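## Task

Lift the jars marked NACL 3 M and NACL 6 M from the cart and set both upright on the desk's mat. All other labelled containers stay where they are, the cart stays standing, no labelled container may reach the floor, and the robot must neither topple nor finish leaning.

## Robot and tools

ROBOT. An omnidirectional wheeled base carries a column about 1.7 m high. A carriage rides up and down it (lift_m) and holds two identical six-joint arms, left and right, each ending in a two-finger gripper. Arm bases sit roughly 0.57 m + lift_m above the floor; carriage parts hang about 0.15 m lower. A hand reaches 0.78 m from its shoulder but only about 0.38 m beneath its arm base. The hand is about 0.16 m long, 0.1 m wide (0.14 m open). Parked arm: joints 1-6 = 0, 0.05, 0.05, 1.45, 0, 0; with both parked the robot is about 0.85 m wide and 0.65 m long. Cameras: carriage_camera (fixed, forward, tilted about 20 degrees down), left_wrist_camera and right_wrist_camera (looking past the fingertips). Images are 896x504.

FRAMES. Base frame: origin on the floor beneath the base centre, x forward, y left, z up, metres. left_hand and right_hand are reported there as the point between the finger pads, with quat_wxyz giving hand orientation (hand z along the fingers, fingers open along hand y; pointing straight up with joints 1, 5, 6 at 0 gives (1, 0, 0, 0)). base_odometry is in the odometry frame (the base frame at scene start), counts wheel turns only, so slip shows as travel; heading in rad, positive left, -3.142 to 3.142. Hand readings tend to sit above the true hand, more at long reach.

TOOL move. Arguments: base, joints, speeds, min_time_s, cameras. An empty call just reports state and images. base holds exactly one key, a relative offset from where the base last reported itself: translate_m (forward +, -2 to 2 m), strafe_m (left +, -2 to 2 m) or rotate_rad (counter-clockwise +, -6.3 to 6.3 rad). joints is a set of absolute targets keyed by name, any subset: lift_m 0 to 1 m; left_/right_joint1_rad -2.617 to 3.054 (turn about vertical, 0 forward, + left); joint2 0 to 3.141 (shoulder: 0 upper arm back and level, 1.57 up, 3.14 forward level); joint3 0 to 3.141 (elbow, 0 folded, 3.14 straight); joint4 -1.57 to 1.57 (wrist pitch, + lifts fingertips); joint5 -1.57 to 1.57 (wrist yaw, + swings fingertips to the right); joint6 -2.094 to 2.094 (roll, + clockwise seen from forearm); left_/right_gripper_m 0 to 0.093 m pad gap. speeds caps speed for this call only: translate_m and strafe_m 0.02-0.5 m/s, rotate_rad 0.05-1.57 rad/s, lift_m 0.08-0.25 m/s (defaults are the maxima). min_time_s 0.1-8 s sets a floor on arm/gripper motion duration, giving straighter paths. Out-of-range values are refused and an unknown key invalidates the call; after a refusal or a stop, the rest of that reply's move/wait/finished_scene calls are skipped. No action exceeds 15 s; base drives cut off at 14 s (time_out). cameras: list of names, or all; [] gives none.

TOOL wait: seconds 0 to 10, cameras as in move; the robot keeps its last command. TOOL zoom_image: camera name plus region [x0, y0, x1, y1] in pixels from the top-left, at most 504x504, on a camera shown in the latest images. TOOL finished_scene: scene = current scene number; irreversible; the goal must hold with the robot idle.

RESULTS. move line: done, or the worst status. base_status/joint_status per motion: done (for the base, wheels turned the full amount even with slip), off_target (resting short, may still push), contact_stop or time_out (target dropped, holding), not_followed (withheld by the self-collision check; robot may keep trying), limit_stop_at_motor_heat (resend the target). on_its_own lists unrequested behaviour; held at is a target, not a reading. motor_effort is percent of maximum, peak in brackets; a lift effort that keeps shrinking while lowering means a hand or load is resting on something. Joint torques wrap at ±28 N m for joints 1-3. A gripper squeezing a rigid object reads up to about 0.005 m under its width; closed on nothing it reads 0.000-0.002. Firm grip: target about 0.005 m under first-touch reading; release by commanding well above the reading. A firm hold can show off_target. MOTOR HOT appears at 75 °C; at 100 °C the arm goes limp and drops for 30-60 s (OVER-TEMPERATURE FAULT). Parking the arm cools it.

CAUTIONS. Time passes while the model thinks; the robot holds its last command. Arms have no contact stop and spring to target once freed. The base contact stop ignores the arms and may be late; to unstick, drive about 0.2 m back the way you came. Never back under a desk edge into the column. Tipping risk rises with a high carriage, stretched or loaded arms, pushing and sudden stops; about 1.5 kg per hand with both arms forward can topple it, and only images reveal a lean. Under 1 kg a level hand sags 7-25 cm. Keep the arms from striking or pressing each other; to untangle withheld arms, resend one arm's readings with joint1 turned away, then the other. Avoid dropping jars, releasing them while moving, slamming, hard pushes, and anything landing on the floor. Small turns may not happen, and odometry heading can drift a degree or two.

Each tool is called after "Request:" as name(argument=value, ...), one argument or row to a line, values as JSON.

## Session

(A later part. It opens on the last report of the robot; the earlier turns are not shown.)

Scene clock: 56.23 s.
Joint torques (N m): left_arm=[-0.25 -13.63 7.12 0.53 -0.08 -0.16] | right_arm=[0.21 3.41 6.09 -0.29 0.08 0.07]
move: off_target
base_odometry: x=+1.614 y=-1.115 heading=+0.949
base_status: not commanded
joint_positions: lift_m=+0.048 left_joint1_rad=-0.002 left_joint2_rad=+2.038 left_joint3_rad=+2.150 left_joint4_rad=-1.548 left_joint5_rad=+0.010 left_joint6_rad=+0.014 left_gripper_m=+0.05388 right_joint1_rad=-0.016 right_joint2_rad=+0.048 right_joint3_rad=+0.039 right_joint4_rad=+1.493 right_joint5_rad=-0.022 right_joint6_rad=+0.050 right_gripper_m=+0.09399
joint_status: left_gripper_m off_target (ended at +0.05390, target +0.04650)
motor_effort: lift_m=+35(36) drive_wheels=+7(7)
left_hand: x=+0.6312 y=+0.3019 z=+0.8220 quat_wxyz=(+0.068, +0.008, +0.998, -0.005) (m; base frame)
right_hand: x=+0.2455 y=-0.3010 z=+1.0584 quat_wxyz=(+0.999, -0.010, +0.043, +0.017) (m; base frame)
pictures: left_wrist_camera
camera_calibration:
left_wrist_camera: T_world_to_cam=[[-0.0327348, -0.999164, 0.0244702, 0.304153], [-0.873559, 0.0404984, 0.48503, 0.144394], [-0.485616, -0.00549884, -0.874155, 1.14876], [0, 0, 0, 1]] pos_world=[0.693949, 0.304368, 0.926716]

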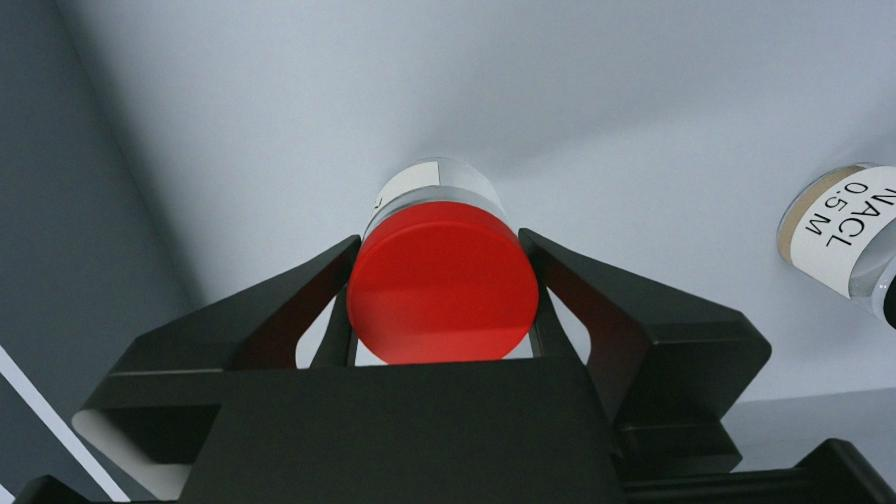

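Request:
move(
  joints={"lift_m":0.25},
  speeds={"lift_m":0.1},
  cameras=[],
)

Request:
move(
  base={"strafe_m":0.31},
  speeds={"strafe_m":0.2},
  joints={"left_joint2_rad":1.5,"left_joint3_rad":2.2,"left_joint4_rad":-1.54,"right_joint2_rad":2.3,"right_joint3_rad":2.46,"right_joint4_rad":-1.55,"right_joint5_rad":0,"right_joint6_rad":0},
  min_time_s=2.5,
  cameras=["carriage_camera","right_wrist_camera"],
)

Scene clock: 59.73 s.
Joint torques (N m): left_arm=[-0.27 -14.01 7.08 0.58 -0.08 -0.16] | right_arm=[0.21 3.43 6.19 -0.27 0.09 0.07]
move: done
base_odometry: x=+1.614 y=-1.115 heading=+0.949
base_status: not commanded
joint_positions: lift_m=+0.250 left_joint1_rad=-0.002 left_joint2_rad=+2.039 left_joint3_rad=+2.150 left_joint4_rad=-1.550 left_joint5_rad=+0.010 left_joint6_rad=+0.014 left_gripper_m=+0.05387 right_joint1_rad=-0.016 right_joint2_rad=+0.048 right_joint3_rad=+0.039 right_joint4_rad=+1.493 right_joint5_rad=-0.022 right_joint6_rad=+0.050 right_gripper_m=+0.09399
joint_status: all done
motor_effort: lift_m=+42(52) drive_wheels=+7(8)
left_hand: x=+0.6308 y=+0.3020 z=+1.0231 quat_wxyz=(+0.066, +0.008, +0.998, -0.005) (m; base frame)
right_hand: x=+0.2455 y=-0.3010 z=+1.2599 quat_wxyz=(+0.999, -0.010, +0.043, +0.017) (m; base frame)
pictures: none
No camera images: "cameras" was empty.

Scene clock: 62.70 s.
Joint torques (N m): left_arm=[-0.29 -7.54 6.93 1.54 -0.05 -0.16] | right_arm=[0.25 -10.62 8.21 0.75 0.23 -0.02]
move: done
base_odometry: x=+1.362 y=-0.935 heading=+0.949
base_status: done
joint_positions: lift_m=+0.250 left_joint1_rad=-0.002 left_joint2_rad=+1.524 left_joint3_rad=+2.170 left_joint4_rad=-1.551 left_joint5_rad=+0.007 left_joint6_rad=+0.014 left_gripper_m=+0.05387 right_joint1_rad=-0.016 right_joint2_rad=+2.290 right_joint3_rad=+2.436 right_joint4_rad=-1.538 right_joint5_rad=-0.016 right_joint6_rad=+0.008 right_gripper_m=+0.09399
joint_status: all done
motor_effort: lift_m=+42(43) drive_wheels=+0(19)
left_hand: x=+0.5415 y=+0.3025 z=+1.2100 quat_wxyz=(+0.327, +0.009, +0.945, -0.002) (m; base frame)
right_hand: x=+0.6937 y=-0.3090 z=+0.9963 quat_wxyz=(+0.090, +0.011, +0.996, +0.007) (m; base frame)
pictures: carriage_camera, right_wrist_camera
camera_calibration:
carriage_camera: T_world_to_cam=[[-0.0301167, -0.999264, -0.0237735, 0.0334069], [-0.352417, 0.0328724, -0.935266, 1.21244], [0.935359, -0.0197889, -0.353147, 0.315603], [0, 0, 0, 1]] pos_world=[0.133088, -0.000228057, 1.2462]
right_wrist_camera: T_world_to_cam=[[-0.0871498, -0.996039, -0.0176578, -0.225665], [-0.914012, 0.0728978, 0.399084, 0.265871], [-0.396216, 0.0509195, -0.916744, 1.32701], [0, 0, 0, 1]] pos_world=[0.749124, -0.311723, 1.10644]

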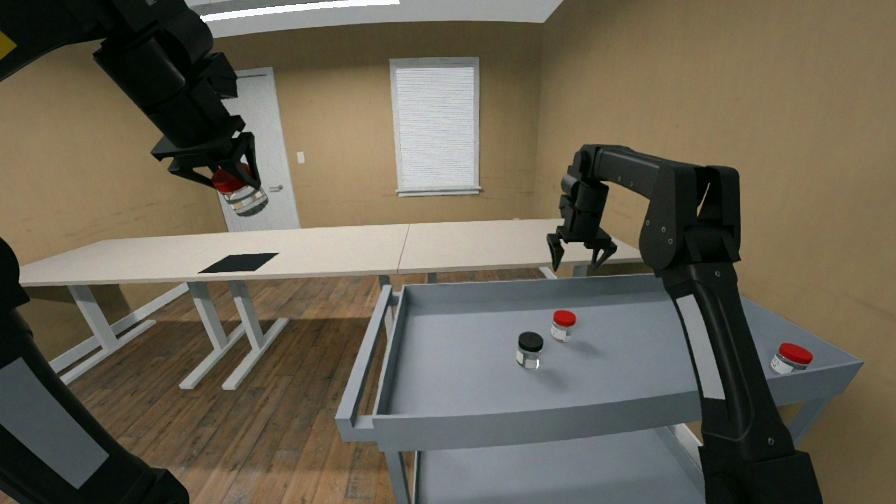

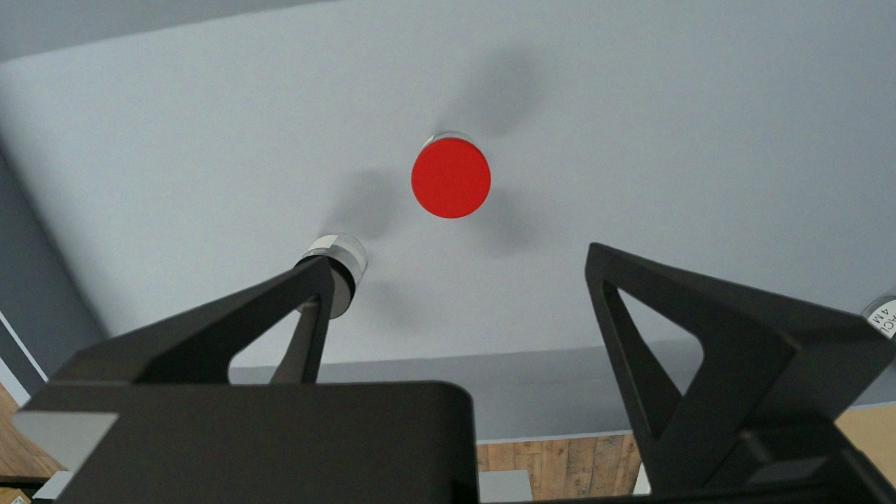

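Request:
move(
  joints={"lift_m":0.076},
  speeds={"lift_m":0.12},
  cameras=["right_wrist_camera"],
)

Request:
move(
  joints={"right_gripper_m":0.0465},
  min_time_s=2.5,
  cameras=["right_wrist_camera"],
)

Scene clock: 65.57 s.
Joint torques (N m): left_arm=[-0.1 -6.89 6.65 1.64 -0.05 -0.16] | right_arm=[0.17 -11.37 7.47 0.77 0.24 -0.01]
move: done
base_odometry: x=+1.362 y=-0.935 heading=+0.949
base_status: not commanded
joint_positions: lift_m=+0.076 left_joint1_rad=-0.002 left_joint2_rad=+1.520 left_joint3_rad=+2.175 left_joint4_rad=-1.560 left_joint5_rad=+0.007 left_joint6_rad=+0.014 left_gripper_m=+0.05387 right_joint1_rad=-0.016 right_joint2_rad=+2.296 right_joint3_rad=+2.445 right_joint4_rad=-1.544 right_joint5_rad=-0.016 right_joint6_rad=+0.007 right_gripper_m=+0.09399
joint_status: all done
motor_effort: lift_m=+36(37) drive_wheels=+1(1)
left_hand: x=+0.5386 y=+0.3025 z=+1.0378 quat_wxyz=(+0.326, +0.009, +0.945, -0.002) (m; base frame)
right_hand: x=+0.6941 y=-0.3090 z=+0.8219 quat_wxyz=(+0.088, +0.011, +0.996, +0.007) (m; base frame)
pictures: right_wrist_camera
camera_calibration:
right_wrist_camera: T_world_to_cam=[[-0.0864617, -0.996105, -0.0172792, -0.229528], [-0.912695, 0.0722448, 0.402204, 0.332093], [-0.39939, 0.0505459, -0.915387, 1.16827], [0, 0, 0, 1]] pos_world=[0.74985, -0.311678, 0.931885]

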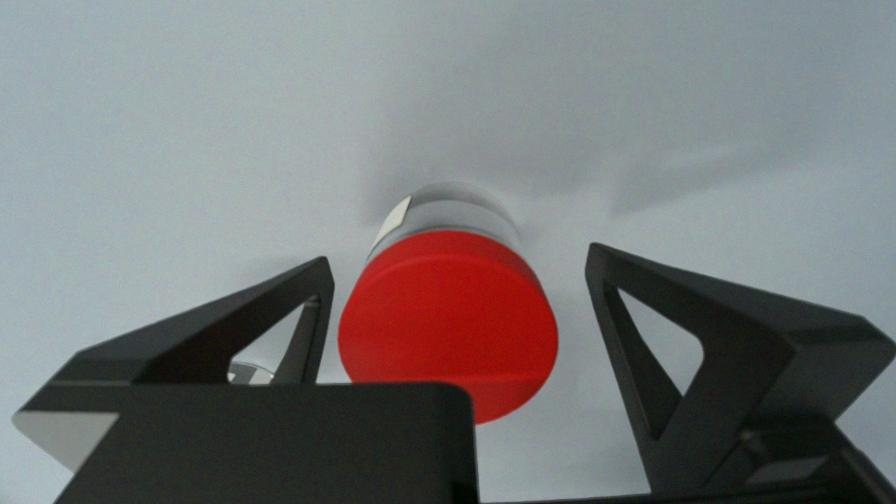

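Scene clock: 68.37 s.
Joint torques (N m): left_arm=[-0.23 -7.08 6.49 1.63 -0.05 -0.16] | right_arm=[0.17 -11.26 7.45 0.79 0.23 -0.01]
move: off_target
base_odometry: x=+1.362 y=-0.935 heading=+0.949
base_status: not commanded
joint_positions: lift_m=+0.076 left_joint1_rad=-0.002 left_joint2_rad=+1.520 left_joint3_rad=+2.175 left_joint4_rad=-1.560 left_joint5_rad=+0.007 left_joint6_rad=+0.014 left_gripper_m=+0.05387 right_joint1_rad=-0.016 right_joint2_rad=+2.296 right_joint3_rad=+2.445 right_joint4_rad=-1.544 right_joint5_rad=-0.016 right_joint6_rad=+0.007 right_gripper_m=+0.05436
joint_status: right_gripper_m off_target (ended at +0.05438, target +0.04650)
motor_effort: lift_m=+36(37) drive_wheels=+1(1)
left_hand: x=+0.5386 y=+0.3025 z=+1.0378 quat_wxyz=(+0.326, +0.009, +0.945, -0.002) (m; base frame)
right_hand: x=+0.6941 y=-0.3090 z=+0.8219 quat_wxyz=(+0.088, +0.011, +0.996, +0.007) (m; base frame)
pictures: right_wrist_camera
camera_calibration:
right_wrist_camera: T_world_to_cam=[[-0.0864617, -0.996105, -0.0172792, -0.229528], [-0.912695, 0.0722448, 0.402204, 0.332093], [-0.39939, 0.0505459, -0.915387, 1.16827], [0, 0, 0, 1]] pos_world=[0.74985, -0.311678, 0.931885]

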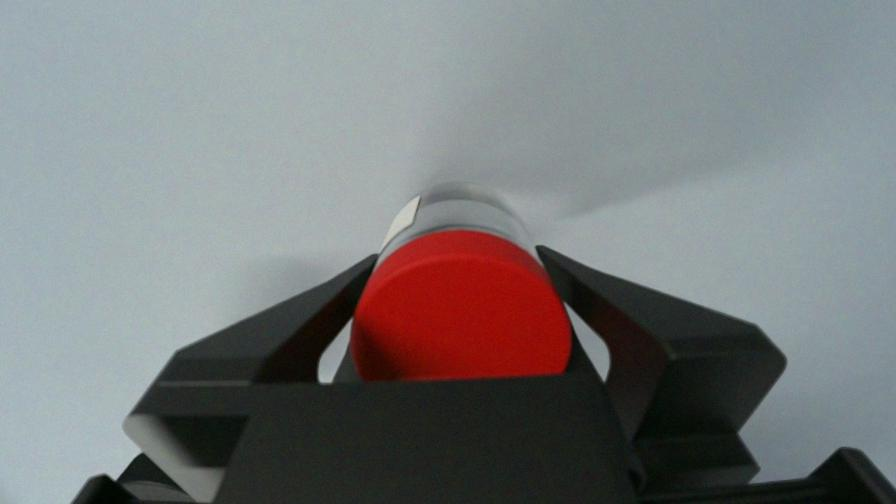

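Request:
move(
  joints={"lift_m":0.32},
  speeds={"lift_m":0.1},
  cameras=[],
)

Request:
move(
  base={"translate_m":-0.35},
  speeds={"translate_m":0.25},
  joints={"right_joint2_rad":1.5,"right_joint3_rad":2.2,"right_joint4_rad":-1.54},
  min_time_s=2.5,
  cameras=[],
)

Request:
move(
  base={"strafe_m":0.77},
  speeds={"strafe_m":0.25},
  joints={"left_joint1_rad":-0.7,"left_joint2_rad":2.475,"left_joint3_rad":2.64,"left_joint4_rad":-1.55},
  min_time_s=3,
  cameras=["carriage_camera","left_wrist_camera"],
)

Scene clock: 75.13 s.
Joint torques (N m): left_arm=[-0.24 -6.98 6.39 1.63 -0.05 -0.16] | right_arm=[0.14 -11.88 7.28 0.81 0.24 -0.01]
move: done
base_odometry: x=+1.362 y=-0.935 heading=+0.949
base_status: not commanded
joint_positions: lift_m=+0.320 left_joint1_rad=-0.002 left_joint2_rad=+1.519 left_joint3_rad=+2.176 left_joint4_rad=-1.562 left_joint5_rad=+0.007 left_joint6_rad=+0.014 left_gripper_m=+0.05387 right_joint1_rad=-0.016 right_joint2_rad=+2.301 right_joint3_rad=+2.445 right_joint4_rad=-1.547 right_joint5_rad=-0.016 right_joint6_rad=+0.007 right_gripper_m=+0.05436
joint_status: all done
motor_effort: lift_m=+42(52) drive_wheels=+1(1)
left_hand: x=+0.5381 y=+0.3025 z=+1.2815 quat_wxyz=(+0.327, +0.009, +0.945, -0.002) (m; base frame)
right_hand: x=+0.6936 y=-0.3090 z=+1.0631 quat_wxyz=(+0.084, +0.011, +0.996, +0.007) (m; base frame)
pictures: none
No camera images: "cameras" was empty.

Scene clock: 77.93 s.
Joint torques (N m): left_arm=[-0.23 -6.69 6.37 1.65 -0.05 -0.16] | right_arm=[0.17 -6 4.68 2.14 0.24 -0.01]
move: done
base_odometry: x=+1.158 y=-1.219 heading=+0.949
base_status: done
joint_positions: lift_m=+0.320 left_joint1_rad=-0.002 left_joint2_rad=+1.517 left_joint3_rad=+2.176 left_joint4_rad=-1.562 left_joint5_rad=+0.007 left_joint6_rad=+0.014 left_gripper_m=+0.05387 right_joint1_rad=-0.016 right_joint2_rad=+1.517 right_joint3_rad=+2.202 right_joint4_rad=-1.551 right_joint5_rad=-0.016 right_joint6_rad=+0.007 right_gripper_m=+0.05436
joint_status: all done
motor_effort: lift_m=+43(44) drive_wheels=+1(19)
left_hand: x=+0.5374 y=+0.3025 z=+1.2823 quat_wxyz=(+0.328, +0.009, +0.945, -0.002) (m; base frame)
right_hand: x=+0.5392 y=-0.3066 z=+1.2922 quat_wxyz=(+0.345, +0.008, +0.938, +0.006) (m; base frame)
pictures: none
No camera images: "cameras" was empty.

Scene clock: 82.60 s.
Joint torques (N m): left_arm=[-0.83 -15.04 8.28 0.66 -0.03 -0.16] | right_arm=[-0.03 -5.98 4.81 2.14 0.19 -0.01]
move: done
base_odometry: x=+0.532 y=-0.771 heading=+0.950
base_status: done
joint_positions: lift_m=+0.320 left_joint1_rad=-0.694 left_joint2_rad=+2.471 left_joint3_rad=+2.605 left_joint4_rad=-1.559 left_joint5_rad=+0.006 left_joint6_rad=+0.014 left_gripper_m=+0.05387 right_joint1_rad=-0.016 right_joint2_rad=+1.517 right_joint3_rad=+2.202 right_joint4_rad=-1.552 right_joint5_rad=-0.011 right_joint6_rad=+0.007 right_gripper_m=+0.05435
joint_status: all done
motor_effort: lift_m=+42(43) drive_wheels=+0(16)
left_hand: x=+0.6042 y=-0.0143 z=+1.0275 quat_wxyz=(+0.068, +0.346, +0.936, -0.027) (m; base frame)
right_hand: x=+0.5391 y=-0.3075 z=+1.2921 quat_wxyz=(+0.345, +0.009, +0.939, +0.004) (m; base frame)
pictures: carriage_camera, left_wrist_camera
camera_calibration:
carriage_camera: T_world_to_cam=[[-0.0301167, -0.999264, -0.0237735, 0.03507], [-0.352417, 0.0328724, -0.935266, 1.27787], [0.935359, -0.0197889, -0.353147, 0.340308], [0, 0, 0, 1]] pos_world=[0.133088, -0.000228057, 1.31616]
left_wrist_camera: T_world_to_cam=[[-0.662235, -0.749038, 0.0196545, 0.371143], [-0.652836, 0.589659, 0.475507, -0.0816978], [-0.367762, 0.302066, -0.879493, 1.25223], [0, 0, 0, 1]] pos_world=[0.652973, -0.0520833, 1.13288]

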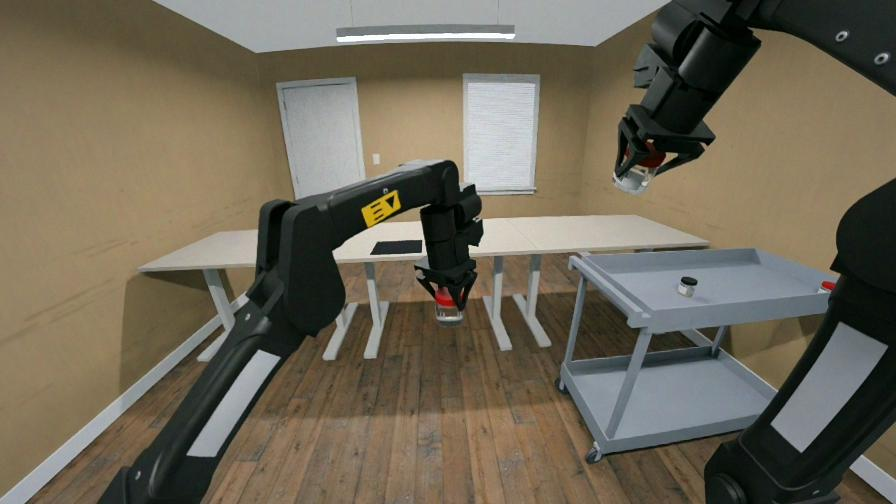

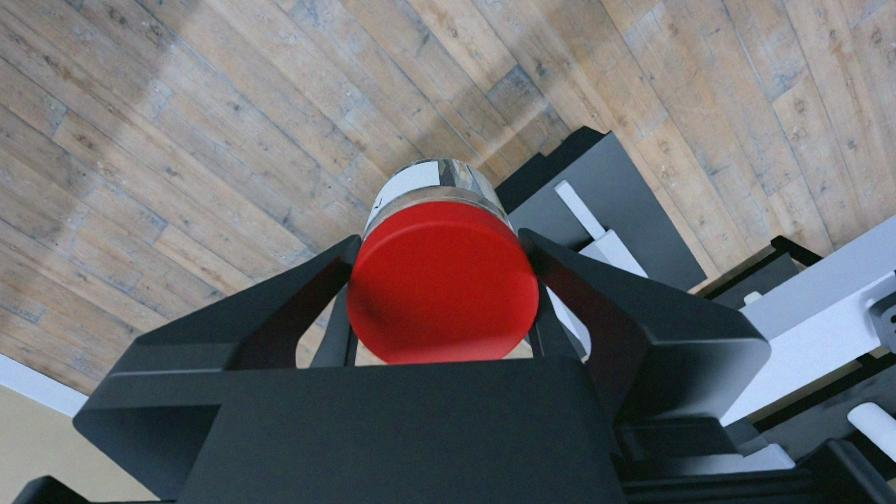

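Request:
move(
  base={"strafe_m":0.05},
  joints={"left_joint1_rad":0},
  min_time_s=2,
  cameras=[],
)

Request:
move(
  base={"translate_m":0.85},
  speeds={"translate_m":0.3},
  cameras=["carriage_camera","left_wrist_camera"],
)

Scene clock: 89.03 s.
Joint torques (N m): left_arm=[-0.36 -15.02 8.27 0.66 -0.03 -0.16] | right_arm=[0.14 -6.01 4.81 2.13 0.18 0]
move: done
base_odometry: x=+0.491 y=-0.742 heading=+0.950
base_status: done
joint_positions: lift_m=+0.320 left_joint1_rad=-0.002 left_joint2_rad=+2.471 left_joint3_rad=+2.605 left_joint4_rad=-1.559 left_joint5_rad=+0.005 left_joint6_rad=+0.014 left_gripper_m=+0.05387 right_joint1_rad=-0.015 right_joint2_rad=+1.517 right_joint3_rad=+2.202 right_joint4_rad=-1.552 right_joint5_rad=-0.010 right_joint6_rad=+0.007 right_gripper_m=+0.05435
joint_status: all done
motor_effort: lift_m=+43(43) drive_wheels=+1(15)
left_hand: x=+0.7199 y=+0.3026 z=+1.0275 quat_wxyz=(+0.073, +0.008, +0.997, -0.002) (m; base frame)
right_hand: x=+0.5391 y=-0.3075 z=+1.2921 quat_wxyz=(+0.345, +0.009, +0.939, +0.003) (m; base frame)
pictures: none
No camera images: "cameras" was empty.

Scene clock: 93.37 s.
Joint torques (N m): left_arm=[-0.24 -15.17 8.38 0.66 -0.03 -0.16] | right_arm=[0.12 -5.87 4.96 2.15 0.18 -0.01]
move: done
base_odometry: x=+0.985 y=-0.051 heading=+0.950
base_status: done
joint_positions: lift_m=+0.320 left_joint1_rad=-0.002 left_joint2_rad=+2.473 left_joint3_rad=+2.607 left_joint4_rad=-1.559 left_joint5_rad=+0.005 left_joint6_rad=+0.014 left_gripper_m=+0.05387 right_joint1_rad=-0.015 right_joint2_rad=+1.514 right_joint3_rad=+2.202 right_joint4_rad=-1.552 right_joint5_rad=-0.010 right_joint6_rad=+0.007 right_gripper_m=+0.05435
joint_status: not commanded
motor_effort: lift_m=+43(44) drive_wheels=-3(20)
left_hand: x=+0.7201 y=+0.3026 z=+1.0270 quat_wxyz=(+0.073, +0.008, +0.997, -0.002) (m; base frame)
right_hand: x=+0.5383 y=-0.3075 z=+1.2929 quat_wxyz=(+0.346, +0.009, +0.938, +0.003) (m; base frame)
pictures: carriage_camera, left_wrist_camera
camera_calibration:
carriage_camera: T_world_to_cam=[[-0.0301167, -0.999264, -0.0237735, 0.03507], [-0.352417, 0.0328724, -0.935266, 1.27787], [0.935359, -0.0197889, -0.353147, 0.340308], [0, 0, 0, 1]] pos_world=[0.133088, -0.000228057, 1.31616]
left_wrist_camera: T_world_to_cam=[[-0.0318977, -0.999305, 0.0192889, 0.307515], [-0.878735, 0.0372343, 0.475855, 0.136721], [-0.476243, -0.00177116, -0.879312, 1.36852], [0, 0, 0, 1]] pos_world=[0.781698, 0.304634, 1.13236]

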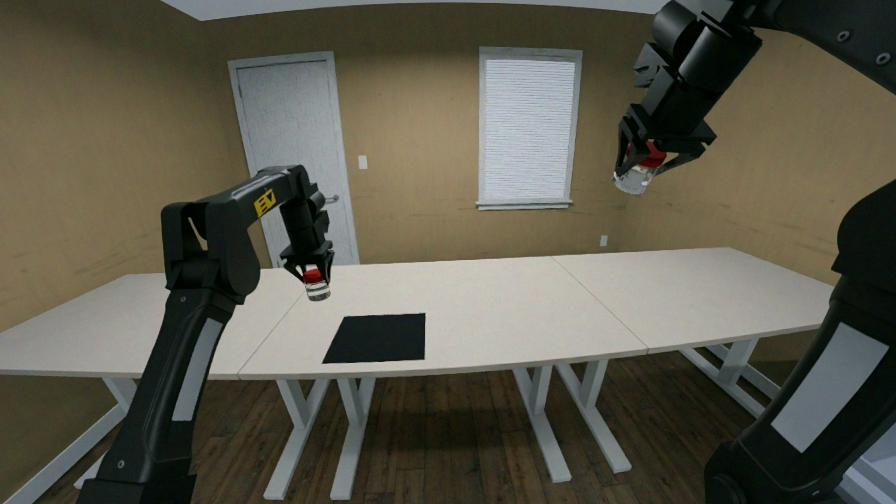

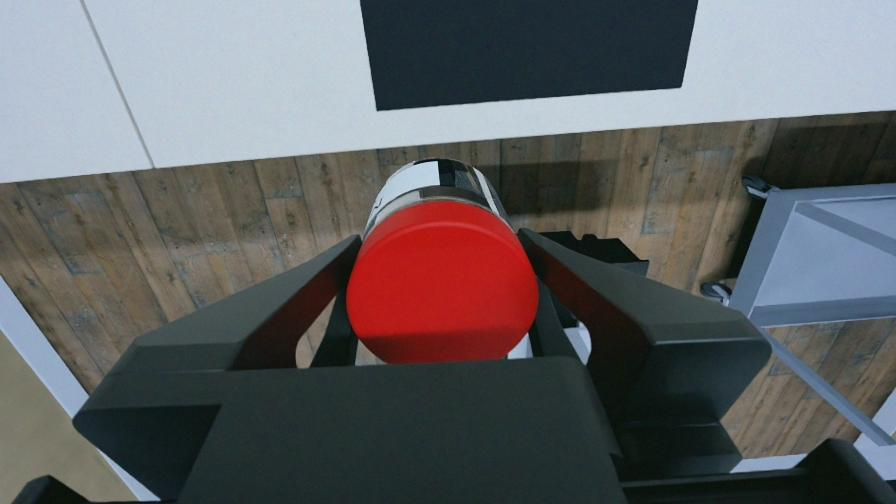

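Request:
move(
  base={"translate_m":0.14},
  speeds={"translate_m":0.2},
  cameras=[],
)

Request:
move(
  joints={"lift_m":0.085},
  speeds={"lift_m":0.12},
  cameras=["carriage_camera","left_wrist_camera"],
)

Scene clock: 98.60 s.
Joint torques (N m): left_arm=[-0.27 -15.54 8.17 0.64 -0.03 -0.16] | right_arm=[0.16 -5.56 4.97 2.15 0.18 0]
move: done
base_odometry: x=+1.066 y=+0.064 heading=+0.951
base_status: done
joint_positions: lift_m=+0.320 left_joint1_rad=-0.002 left_joint2_rad=+2.475 left_joint3_rad=+2.607 left_joint4_rad=-1.559 left_joint5_rad=+0.005 left_joint6_rad=+0.014 left_gripper_m=+0.05387 right_joint1_rad=-0.015 right_joint2_rad=+1.513 right_joint3_rad=+2.200 right_joint4_rad=-1.552 right_joint5_rad=-0.010 right_joint6_rad=+0.007 right_gripper_m=+0.05435
joint_status: not commanded
motor_effort: lift_m=+43(43) drive_wheels=-4(21)
left_hand: x=+0.7201 y=+0.3026 z=+1.0259 quat_wxyz=(+0.072, +0.008, +0.997, -0.002) (m; base frame)
right_hand: x=+0.5380 y=-0.3075 z=+1.2925 quat_wxyz=(+0.346, +0.009, +0.938, +0.003) (m; base frame)
pictures: none
No camera images: "cameras" was empty.

Scene clock: 100.97 s.
Joint torques (N m): left_arm=[-0.29 -15.53 6.89 0.68 -0.03 -0.16] | right_arm=[0.16 -5.45 5.22 2.18 0.18 -0.01]
move: done
base_odometry: x=+1.066 y=+0.064 heading=+0.951
base_status: not commanded
joint_positions: lift_m=+0.085 left_joint1_rad=-0.001 left_joint2_rad=+2.476 left_joint3_rad=+2.622 left_joint4_rad=-1.560 left_joint5_rad=+0.005 left_joint6_rad=+0.014 left_gripper_m=+0.05386 right_joint1_rad=-0.015 right_joint2_rad=+1.512 right_joint3_rad=+2.198 right_joint4_rad=-1.555 right_joint5_rad=-0.010 right_joint6_rad=+0.007 right_gripper_m=+0.05435
joint_status: all done
motor_effort: lift_m=+34(36) drive_wheels=-3(8)
left_hand: x=+0.7223 y=+0.3028 z=+0.7951 quat_wxyz=(+0.079, +0.008, +0.997, -0.002) (m; base frame)
right_hand: x=+0.5372 y=-0.3075 z=+1.0571 quat_wxyz=(+0.343, +0.009, +0.939, +0.003) (m; base frame)
pictures: carriage_camera, left_wrist_camera
camera_calibration:
carriage_camera: T_world_to_cam=[[-0.0301167, -0.999264, -0.0237735, 0.0294992], [-0.352417, 0.0328724, -0.935266, 1.05871], [0.935359, -0.0197889, -0.353147, 0.257556], [0, 0, 0, 1]] pos_world=[0.133088, -0.000228057, 1.08183]
left_wrist_camera: T_world_to_cam=[[-0.0317353, -0.999317, 0.0189412, 0.312408], [-0.884137, 0.0369057, 0.465767, 0.261027], [-0.466148, -0.00196541, -0.884705, 1.16277], [0, 0, 0, 1]] pos_world=[0.782723, 0.304846, 0.901216]

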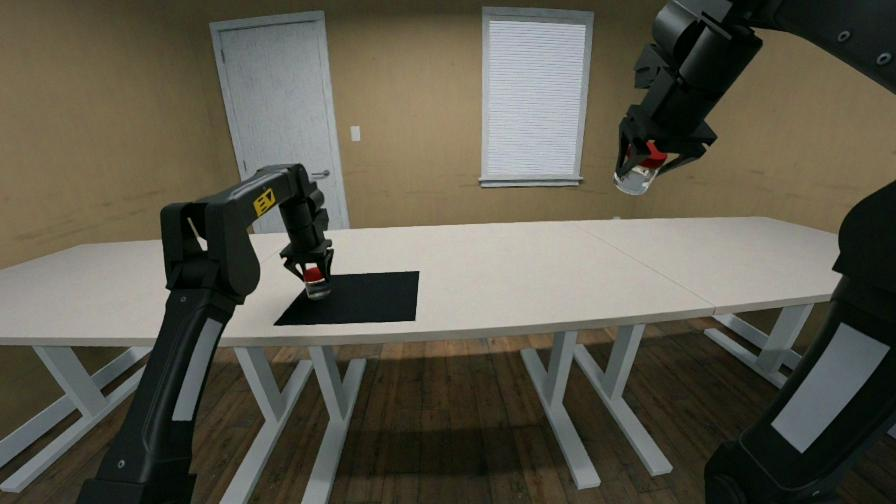

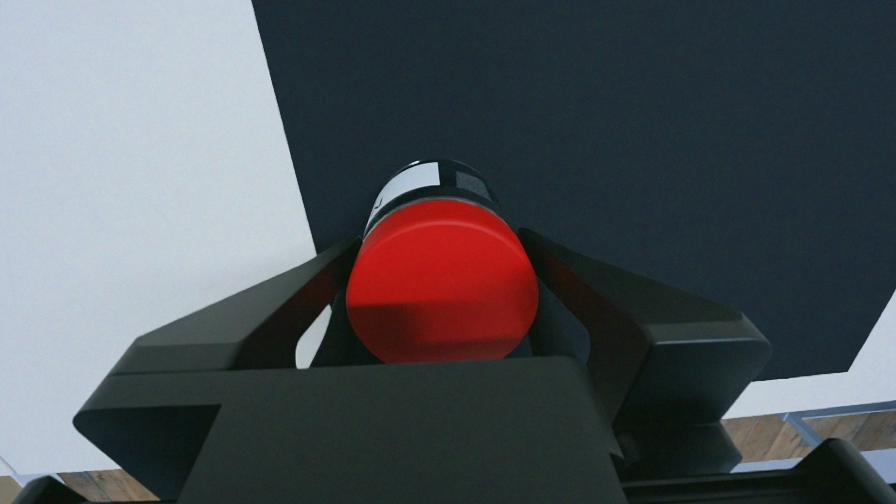

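Request:
move(
  base={"strafe_m":-0.02},
  cameras=[],
)

Request:
move(
  joints={"lift_m":0.06},
  speeds={"lift_m":0.08},
  cameras=["left_wrist_camera"],
)

Request:
move(
  joints={"lift_m":0.054},
  speeds={"lift_m":0.08},
  cameras=[],
)

Scene clock: 103.10 s.
Joint torques (N m): left_arm=[-1.5 -15.51 6.75 0.69 0.41 -0.16] | right_arm=[0.18 -5.52 5.2 2.18 0.16 -0.01]
move: done
base_odometry: x=+1.083 y=+0.052 heading=+0.951
base_status: done
joint_positions: lift_m=+0.085 left_joint1_rad=+0.012 left_joint2_rad=+2.476 left_joint3_rad=+2.624 left_joint4_rad=-1.559 left_joint5_rad=-0.041 left_joint6_rad=+0.014 left_gripper_m=+0.05386 right_joint1_rad=-0.016 right_joint2_rad=+1.512 right_joint3_rad=+2.198 right_joint4_rad=-1.555 right_joint5_rad=-0.008 right_joint6_rad=+0.006 right_gripper_m=+0.05435
joint_status: not commanded
motor_effort: lift_m=+35(35) drive_wheels=+7(15)
left_hand: x=+0.7225 y=+0.3176 z=+0.7958 quat_wxyz=(+0.079, -0.001, +0.997, +0.021) (m; base frame)
right_hand: x=+0.5372 y=-0.3080 z=+1.0571 quat_wxyz=(+0.343, +0.009, +0.939, +0.002) (m; base frame)
pictures: none
No camera images: "cameras" was empty.

Scene clock: 103.77 s.
Joint torques (N m): left_arm=[-1.48 -11.6 4.57 0.85 0.39 -0.16] | right_arm=[0.25 -5.38 5.22 2.17 0.17 -0.01]
move: done
base_odometry: x=+1.083 y=+0.052 heading=+0.951
base_status: not commanded
joint_positions: lift_m=+0.060 left_joint1_rad=+0.012 left_joint2_rad=+2.439 left_joint3_rad=+2.650 left_joint4_rad=-1.573 left_joint5_rad=-0.041 left_joint6_rad=+0.014 left_gripper_m=+0.05386 right_joint1_rad=-0.016 right_joint2_rad=+1.512 right_joint3_rad=+2.197 right_joint4_rad=-1.556 right_joint5_rad=-0.008 right_joint6_rad=+0.006 right_gripper_m=+0.05435
joint_status: all done
motor_effort: lift_m=+34(34) drive_wheels=+8(8)
left_hand: x=+0.7218 y=+0.3176 z=+0.7950 quat_wxyz=(+0.104, -0.002, +0.994, +0.022) (m; base frame)
right_hand: x=+0.5372 y=-0.3080 z=+1.0319 quat_wxyz=(+0.343, +0.009, +0.939, +0.002) (m; base frame)
pictures: left_wrist_camera
camera_calibration:
left_wrist_camera: T_world_to_cam=[[-0.00939594, -0.99957, -0.0277814, 0.348275], [-0.907067, -0.00317388, 0.420974, 0.32499], [-0.420881, 0.0291551, -0.906647, 1.13732], [0, 0, 0, 1]] pos_world=[0.776737, 0.315998, 0.904012]

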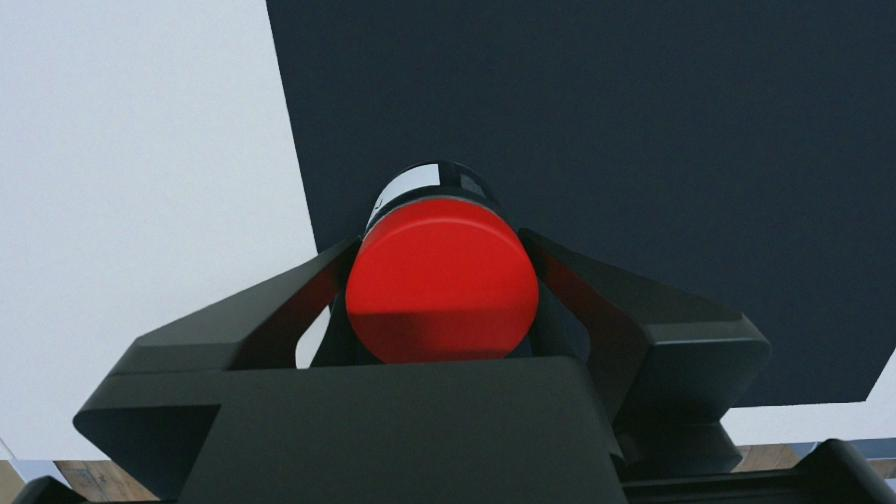

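Scene clock: 104.20 s.
Joint torques (N m): left_arm=[-1.48 -10.78 4.22 0.93 0.41 -0.16] | right_arm=[0.25 -5.5 5.38 2.19 0.16 0]
move: done
base_odometry: x=+1.083 y=+0.052 heading=+0.951
base_status: not commanded
joint_positions: lift_m=+0.054 left_joint1_rad=+0.012 left_joint2_rad=+2.430 left_joint3_rad=+2.655 left_joint4_rad=-1.574 left_joint5_rad=-0.041 left_joint6_rad=+0.014 left_gripper_m=+0.05386 right_joint1_rad=-0.016 right_joint2_rad=+1.512 right_joint3_rad=+2.196 right_joint4_rad=-1.556 right_joint5_rad=-0.008 right_joint6_rad=+0.006 right_gripper_m=+0.05435
joint_status: all done
motor_effort: lift_m=+33(34) drive_wheels=+8(8)
left_hand: x=+0.7217 y=+0.3176 z=+0.7948 quat_wxyz=(+0.110, -0.002, +0.994, +0.022) (m; base frame)
right_hand: x=+0.5370 y=-0.3080 z=+1.0255 quat_wxyz=(+0.342, +0.009, +0.940, +0.002) (m; base frame)
pictures: none
No camera images: "cameras" was empty.

Request:
move(
  joints={"lift_m":0.115},
  speeds={"lift_m":0.08},
  cameras=["left_wrist_camera"],
)

Request:
move(
  joints={"lift_m":0.092},
  speeds={"lift_m":0.08},
  cameras=["left_wrist_camera"],
)

Scene clock: 105.83 s.
Joint torques (N m): left_arm=[-0.9 -15.49 5.05 0.75 0.12 -0.16] | right_arm=[0.2 -5.41 5.44 2.18 0.17 0]
move: done
base_odometry: x=+1.083 y=+0.052 heading=+0.951
base_status: not commanded
joint_positions: lift_m=+0.115 left_joint1_rad=+0.005 left_joint2_rad=+2.477 left_joint3_rad=+2.646 left_joint4_rad=-1.566 left_joint5_rad=-0.011 left_joint6_rad=+0.014 left_gripper_m=+0.05386 right_joint1_rad=-0.016 right_joint2_rad=+1.512 right_joint3_rad=+2.196 right_joint4_rad=-1.556 right_joint5_rad=-0.008 right_joint6_rad=+0.006 right_gripper_m=+0.05435
joint_status: all done
motor_effort: lift_m=+43(49) drive_wheels=+7(8)
left_hand: x=+0.7243 y=+0.3086 z=+0.8304 quat_wxyz=(+0.087, +0.004, +0.996, +0.006) (m; base frame)
right_hand: x=+0.5370 y=-0.3080 z=+1.0857 quat_wxyz=(+0.342, +0.009, +0.940, +0.002) (m; base frame)
pictures: left_wrist_camera
camera_calibration:
left_wrist_camera: T_world_to_cam=[[-0.0231767, -0.999728, 0.00264389, 0.325075], [-0.89225, 0.0218778, 0.45101, 0.268909], [-0.450946, 0.00809393, -0.892515, 1.18731], [0, 0, 0, 1]] pos_world=[0.782882, 0.309493, 0.937554]

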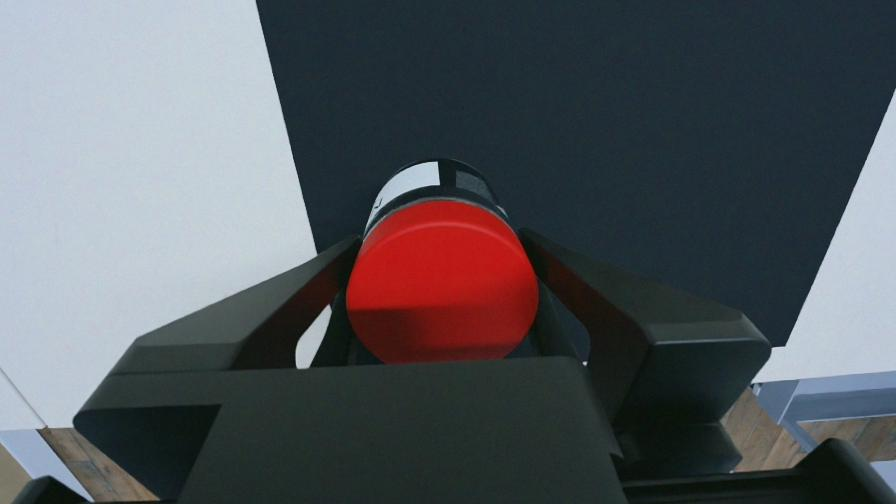

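Scene clock: 106.63 s.
Joint torques (N m): left_arm=[-0.92 -15.82 4.88 0.74 0.12 -0.16] | right_arm=[0.14 -5.41 5.46 2.18 0.16 0]
move: done
base_odometry: x=+1.083 y=+0.052 heading=+0.951
base_status: not commanded
joint_positions: lift_m=+0.092 left_joint1_rad=+0.005 left_joint2_rad=+2.478 left_joint3_rad=+2.646 left_joint4_rad=-1.563 left_joint5_rad=-0.011 left_joint6_rad=+0.014 left_gripper_m=+0.05386 right_joint1_rad=-0.016 right_joint2_rad=+1.512 right_joint3_rad=+2.196 right_joint4_rad=-1.557 right_joint5_rad=-0.008 right_joint6_rad=+0.006 right_gripper_m=+0.05435
joint_status: all done
motor_effort: lift_m=+35(36) drive_wheels=+7(7)
left_hand: x=+0.7251 y=+0.3086 z=+0.8074 quat_wxyz=(+0.088, +0.004, +0.996, +0.006) (m; base frame)
right_hand: x=+0.5369 y=-0.3080 z=+1.0633 quat_wxyz=(+0.342, +0.009, +0.940, +0.002) (m; base frame)
pictures: left_wrist_camera
camera_calibration:
left_wrist_camera: T_world_to_cam=[[-0.0231807, -0.999728, 0.00260111, 0.325195], [-0.892938, 0.0218745, 0.449649, 0.281573], [-0.449583, 0.00810055, -0.893202, 1.16669], [0, 0, 0, 1]] pos_world=[0.783489, 0.309496, 0.914634]

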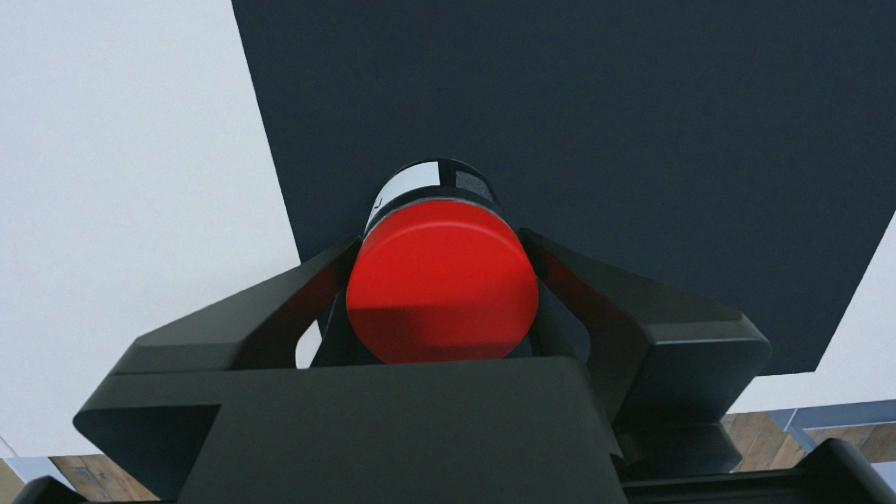

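Request:
move(
  joints={"lift_m":0.079},
  speeds={"lift_m":0.08},
  cameras=[],
)

Request:
move(
  joints={"left_gripper_m":0.085},
  min_time_s=2.5,
  cameras=["left_wrist_camera"],
)

Scene clock: 107.70 s.
Joint torques (N m): left_arm=[-0.88 -15.64 4.93 0.75 0.06 -0.16] | right_arm=[0.2 -5.27 5.45 2.18 0.16 0]
move: done
base_odometry: x=+1.083 y=+0.052 heading=+0.951
base_status: not commanded
joint_positions: lift_m=+0.079 left_joint1_rad=+0.005 left_joint2_rad=+2.477 left_joint3_rad=+2.646 left_joint4_rad=-1.559 left_joint5_rad=-0.004 left_joint6_rad=+0.014 left_gripper_m=+0.05386 right_joint1_rad=-0.016 right_joint2_rad=+1.509 right_joint3_rad=+2.194 right_joint4_rad=-1.556 right_joint5_rad=-0.008 right_joint6_rad=+0.006 right_gripper_m=+0.05435
joint_status: all done
motor_effort: lift_m=+34(36) drive_wheels=+7(7)
left_hand: x=+0.7260 y=+0.3075 z=+0.7952 quat_wxyz=(+0.090, +0.004, +0.996, +0.003) (m; base frame)
right_hand: x=+0.5364 y=-0.3079 z=+1.0506 quat_wxyz=(+0.342, +0.009, +0.939, +0.002) (m; base frame)
pictures: none
No camera images: "cameras" was empty.

Scene clock: 110.50 s.
Joint torques (N m): left_arm=[-0.84 -15.64 4.93 0.7 0.06 -0.16] | right_arm=[0.21 -5.24 5.55 2.19 0.16 -0.01]
move: done
base_odometry: x=+1.083 y=+0.052 heading=+0.951
base_status: not commanded
joint_positions: lift_m=+0.079 left_joint1_rad=+0.005 left_joint2_rad=+2.477 left_joint3_rad=+2.646 left_joint4_rad=-1.556 left_joint5_rad=-0.004 left_joint6_rad=+0.014 left_gripper_m=+0.08496 right_joint1_rad=-0.016 right_joint2_rad=+1.509 right_joint3_rad=+2.194 right_joint4_rad=-1.556 right_joint5_rad=-0.008 right_joint6_rad=+0.006 right_gripper_m=+0.05435
joint_status: all done
motor_effort: lift_m=+34(35) drive_wheels=+7(7)
left_hand: x=+0.7267 y=+0.3075 z=+0.7954 quat_wxyz=(+0.092, +0.004, +0.996, +0.003) (m; base frame)
right_hand: x=+0.5364 y=-0.3079 z=+1.0506 quat_wxyz=(+0.342, +0.009, +0.939, +0.002) (m; base frame)
pictures: left_wrist_camera
camera_calibration:
left_wrist_camera: T_world_to_cam=[[-0.0243863, -0.999664, 0.00874944, 0.320124], [-0.896497, 0.0257408, 0.442302, 0.295727], [-0.442379, 0.00294228, -0.896823, 1.1559], [0, 0, 0, 1]] pos_world=[0.784271, 0.309004, 0.903037]

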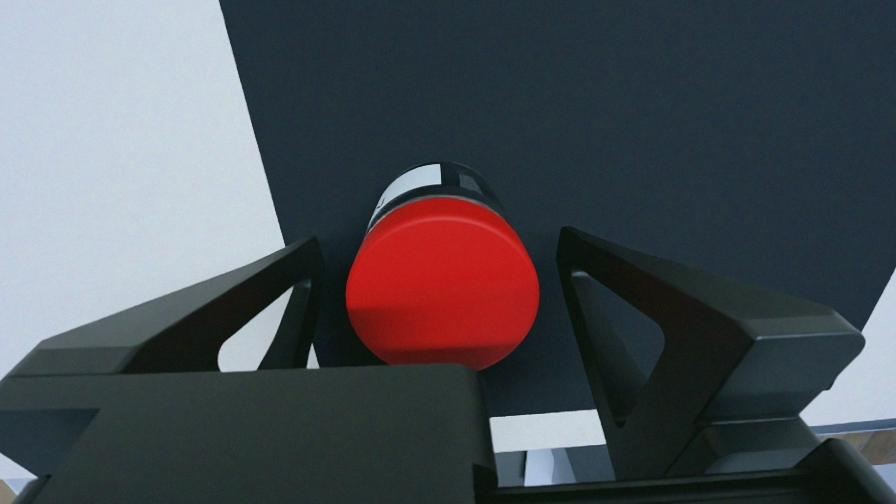

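Request:
move(
  joints={"lift_m":0.33},
  speeds={"lift_m":0.12},
  cameras=["left_wrist_camera"],
)

Request:
move(
  base={"strafe_m":0.467},
  speeds={"strafe_m":0.2},
  joints={"left_joint2_rad":0.05,"left_joint3_rad":0.05,"left_joint4_rad":1.45,"left_joint1_rad":0,"left_joint5_rad":0},
  min_time_s=2,
  cameras=[],
)

Request:
move(
  joints={"right_joint2_rad":2.475,"right_joint3_rad":2.64,"right_joint4_rad":-1.55},
  min_time_s=3,
  cameras=["carriage_camera","right_wrist_camera"],
)

Scene clock: 114.23 s.
Joint torques (N m): left_arm=[-0.91 -16.03 5.11 0.68 0.06 -0.16] | right_arm=[0.23 -5.19 5.49 2.18 0.16 -0.01]
move: done
base_odometry: x=+1.083 y=+0.052 heading=+0.951
base_status: not commanded
joint_positions: lift_m=+0.330 left_joint1_rad=+0.005 left_joint2_rad=+2.481 left_joint3_rad=+2.646 left_joint4_rad=-1.555 left_joint5_rad=-0.004 left_joint6_rad=+0.014 left_gripper_m=+0.08496 right_joint1_rad=-0.016 right_joint2_rad=+1.509 right_joint3_rad=+2.194 right_joint4_rad=-1.556 right_joint5_rad=-0.008 right_joint6_rad=+0.006 right_gripper_m=+0.05435
joint_status: all done
motor_effort: lift_m=+42(52) drive_wheels=+7(7)
left_hand: x=+0.7269 y=+0.3075 z=+1.0438 quat_wxyz=(+0.090, +0.004, +0.996, +0.003) (m; base frame)
right_hand: x=+0.5364 y=-0.3079 z=+1.3010 quat_wxyz=(+0.342, +0.009, +0.939, +0.002) (m; base frame)
pictures: left_wrist_camera
camera_calibration:
left_wrist_camera: T_world_to_cam=[[-0.0243561, -0.999664, 0.00884979, 0.317828], [-0.894973, 0.0257482, 0.445377, 0.181652], [-0.445456, 0.00292734, -0.895299, 1.37948], [0, 0, 0, 1]] pos_world=[0.78481, 0.309006, 1.15133]

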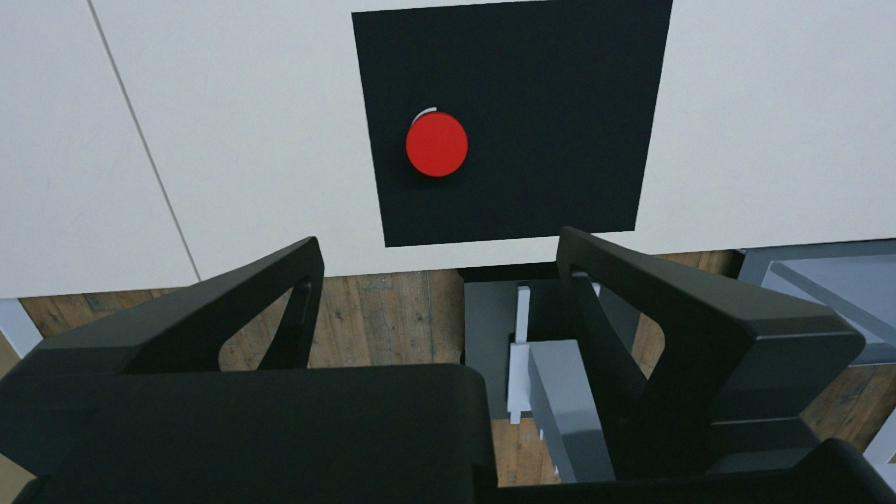

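Scene clock: 118.03 s.
Joint torques (N m): left_arm=[-0.47 3.66 4.05 -0.19 0.04 -0.16] | right_arm=[0.17 -5.26 5.53 2.19 0.14 -0.01]
move: done
base_odometry: x=+0.702 y=+0.324 heading=+0.951
base_status: done
joint_positions: lift_m=+0.330 left_joint1_rad=+0.001 left_joint2_rad=+0.056 left_joint3_rad=+0.061 left_joint4_rad=+1.439 left_joint5_rad=-0.004 left_joint6_rad=+0.013 left_gripper_m=+0.08496 right_joint1_rad=-0.015 right_joint2_rad=+1.509 right_joint3_rad=+2.194 right_joint4_rad=-1.556 right_joint5_rad=-0.007 right_joint6_rad=+0.006 right_gripper_m=+0.05435
joint_status: all done
motor_effort: lift_m=+42(43) drive_wheels=+0(18)
left_hand: x=+0.2548 y=+0.3050 z=+1.3442 quat_wxyz=(+0.998, -0.001, +0.064, +0.007) (m; base frame)
right_hand: x=+0.5364 y=-0.3080 z=+1.3010 quat_wxyz=(+0.342, +0.009, +0.940, +0.002) (m; base frame)
pictures: none
No camera images: "cameras" was empty.

Scene clock: 121.33 s.
Joint torques (N m): left_arm=[-0.46 3.67 4.04 -0.19 0.05 -0.16] | right_arm=[0.16 -11.66 8.44 0.89 0.15 0]
move: done
base_odometry: x=+0.702 y=+0.324 heading=+0.951
base_status: not commanded
joint_positions: lift_m=+0.330 left_joint1_rad=+0.001 left_joint2_rad=+0.056 left_joint3_rad=+0.061 left_joint4_rad=+1.439 left_joint5_rad=-0.004 left_joint6_rad=+0.013 left_gripper_m=+0.08496 right_joint1_rad=-0.015 right_joint2_rad=+2.465 right_joint3_rad=+2.614 right_joint4_rad=-1.554 right_joint5_rad=-0.007 right_joint6_rad=+0.006 right_gripper_m=+0.05435
joint_status: all done
motor_effort: lift_m=+42(43) drive_wheels=+0(1)
left_hand: x=+0.2547 y=+0.3050 z=+1.3442 quat_wxyz=(+0.998, -0.001, +0.063, +0.007) (m; base frame)
right_hand: x=+0.7222 y=-0.3108 z=+1.0425 quat_wxyz=(+0.082, +0.010, +0.997, +0.003) (m; base frame)
pictures: carriage_camera, right_wrist_camera
camera_calibration:
carriage_camera: T_world_to_cam=[[-0.0301167, -0.999264, -0.0237735, 0.0353083], [-0.352417, 0.0328724, -0.935266, 1.28724], [0.935359, -0.0197889, -0.353147, 0.343848], [0, 0, 0, 1]] pos_world=[0.133088, -0.000228057, 1.32618]
right_wrist_camera: T_world_to_cam=[[-0.0865803, -0.996215, -0.00767415, -0.234999], [-0.908145, 0.0757544, 0.411745, 0.25696], [-0.409605, 0.0426183, -0.911267, 1.38211], [0, 0, 0, 1]] pos_world=[0.779133, -0.312479, 1.15187]

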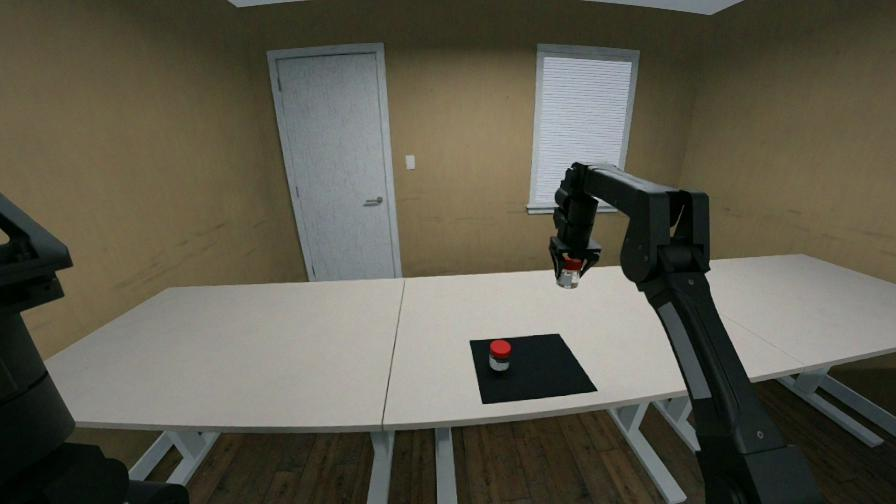

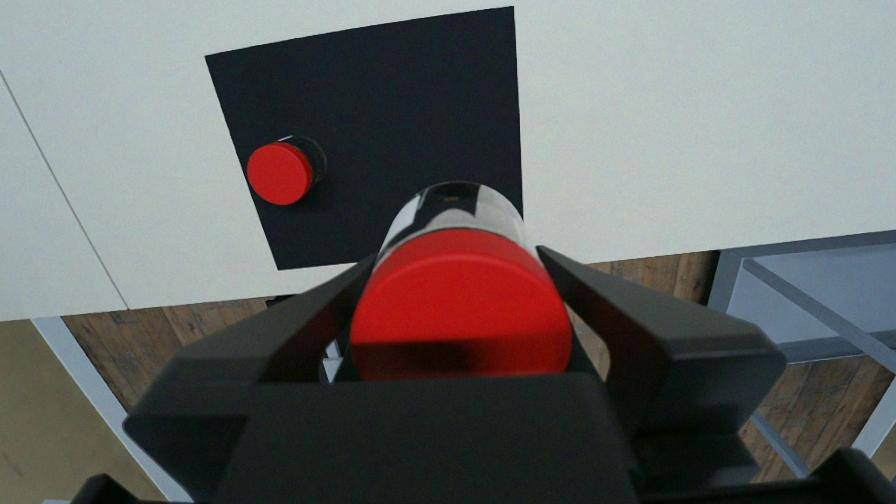

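Request:
move(
  joints={"lift_m":0.105},
  speeds={"lift_m":0.12},
  cameras=["right_wrist_camera"],
)

Request:
move(
  joints={"lift_m":0.084},
  speeds={"lift_m":0.08},
  cameras=["right_wrist_camera"],
)

Scene clock: 124.60 s.
Joint torques (N m): left_arm=[-0.46 3.9 4.45 -0.19 0.05 -0.16] | right_arm=[0.03 -12.6 7.66 0.87 0.15 0]
move: done
base_odometry: x=+0.702 y=+0.324 heading=+0.951
base_status: not commanded
joint_positions: lift_m=+0.105 left_joint1_rad=+0.001 left_joint2_rad=+0.053 left_joint3_rad=+0.056 left_joint4_rad=+1.441 left_joint5_rad=-0.004 left_joint6_rad=+0.013 left_gripper_m=+0.08496 right_joint1_rad=-0.015 right_joint2_rad=+2.475 right_joint3_rad=+2.623 right_joint4_rad=-1.554 right_joint5_rad=-0.007 right_joint6_rad=+0.006 right_gripper_m=+0.05435
joint_status: all done
motor_effort: lift_m=+36(37) drive_wheels=+1(1)
left_hand: x=+0.2548 y=+0.3050 z=+1.1184 quat_wxyz=(+0.998, -0.001, +0.063, +0.007) (m; base frame)
right_hand: x=+0.7237 y=-0.3108 z=+0.8159 quat_wxyz=(+0.082, +0.010, +0.997, +0.003) (m; base frame)
pictures: right_wrist_camera
camera_calibration:
right_wrist_camera: T_world_to_cam=[[-0.0865833, -0.996215, -0.00764688, -0.23665], [-0.907988, 0.075752, 0.412092, 0.351229], [-0.409953, 0.0426235, -0.91111, 1.17639], [0, 0, 0, 1]] pos_world=[0.780684, -0.312503, 0.925268]

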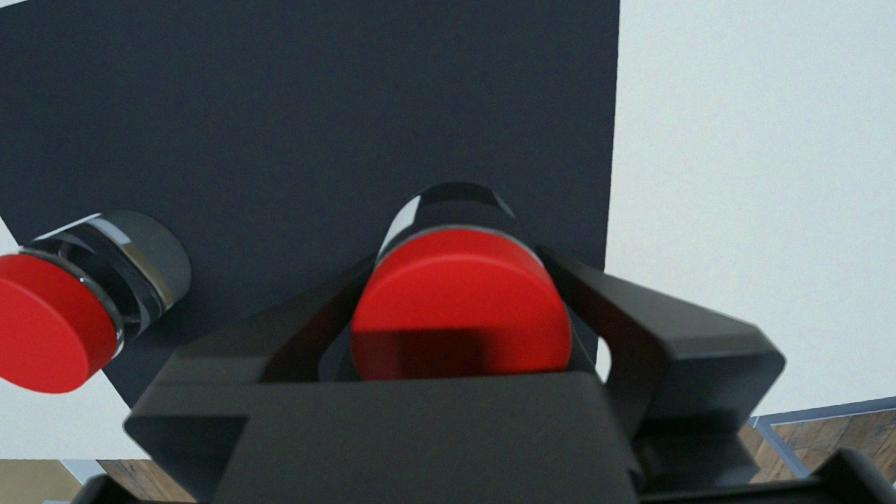

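Scene clock: 125.30 s.
Joint torques (N m): left_arm=[-0.46 4.05 4.6 -0.22 0.04 -0.15] | right_arm=[0.12 -12.44 7.45 0.92 0.12 -0.03]
move: done
base_odometry: x=+0.702 y=+0.324 heading=+0.951
base_status: not commanded
joint_positions: lift_m=+0.084 left_joint1_rad=+0.001 left_joint2_rad=+0.052 left_joint3_rad=+0.056 left_joint4_rad=+1.443 left_joint5_rad=-0.004 left_joint6_rad=+0.013 left_gripper_m=+0.08496 right_joint1_rad=-0.015 right_joint2_rad=+2.475 right_joint3_rad=+2.625 right_joint4_rad=-1.555 right_joint5_rad=-0.007 right_joint6_rad=+0.006 right_gripper_m=+0.05435
joint_status: all done
motor_effort: lift_m=+35(36) drive_wheels=+1(1)
left_hand: x=+0.2541 y=+0.3050 z=+1.0976 quat_wxyz=(+0.998, -0.001, +0.062, +0.007) (m; base frame)
right_hand: x=+0.7238 y=-0.3108 z=+0.7955 quat_wxyz=(+0.083, +0.010, +0.997, +0.003) (m; base frame)
pictures: right_wrist_camera
camera_calibration:
right_wrist_camera: T_world_to_cam=[[-0.0865745, -0.996215, -0.00772869, -0.236741], [-0.908459, 0.0757592, 0.411051, 0.360893], [-0.40891, 0.0426078, -0.911579, 1.15745], [0, 0, 0, 1]] pos_world=[0.780654, -0.312502, 0.904932]

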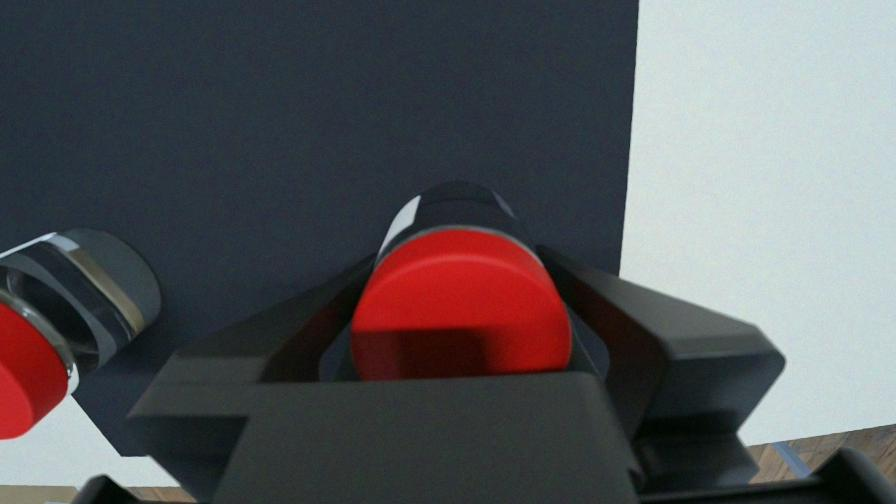

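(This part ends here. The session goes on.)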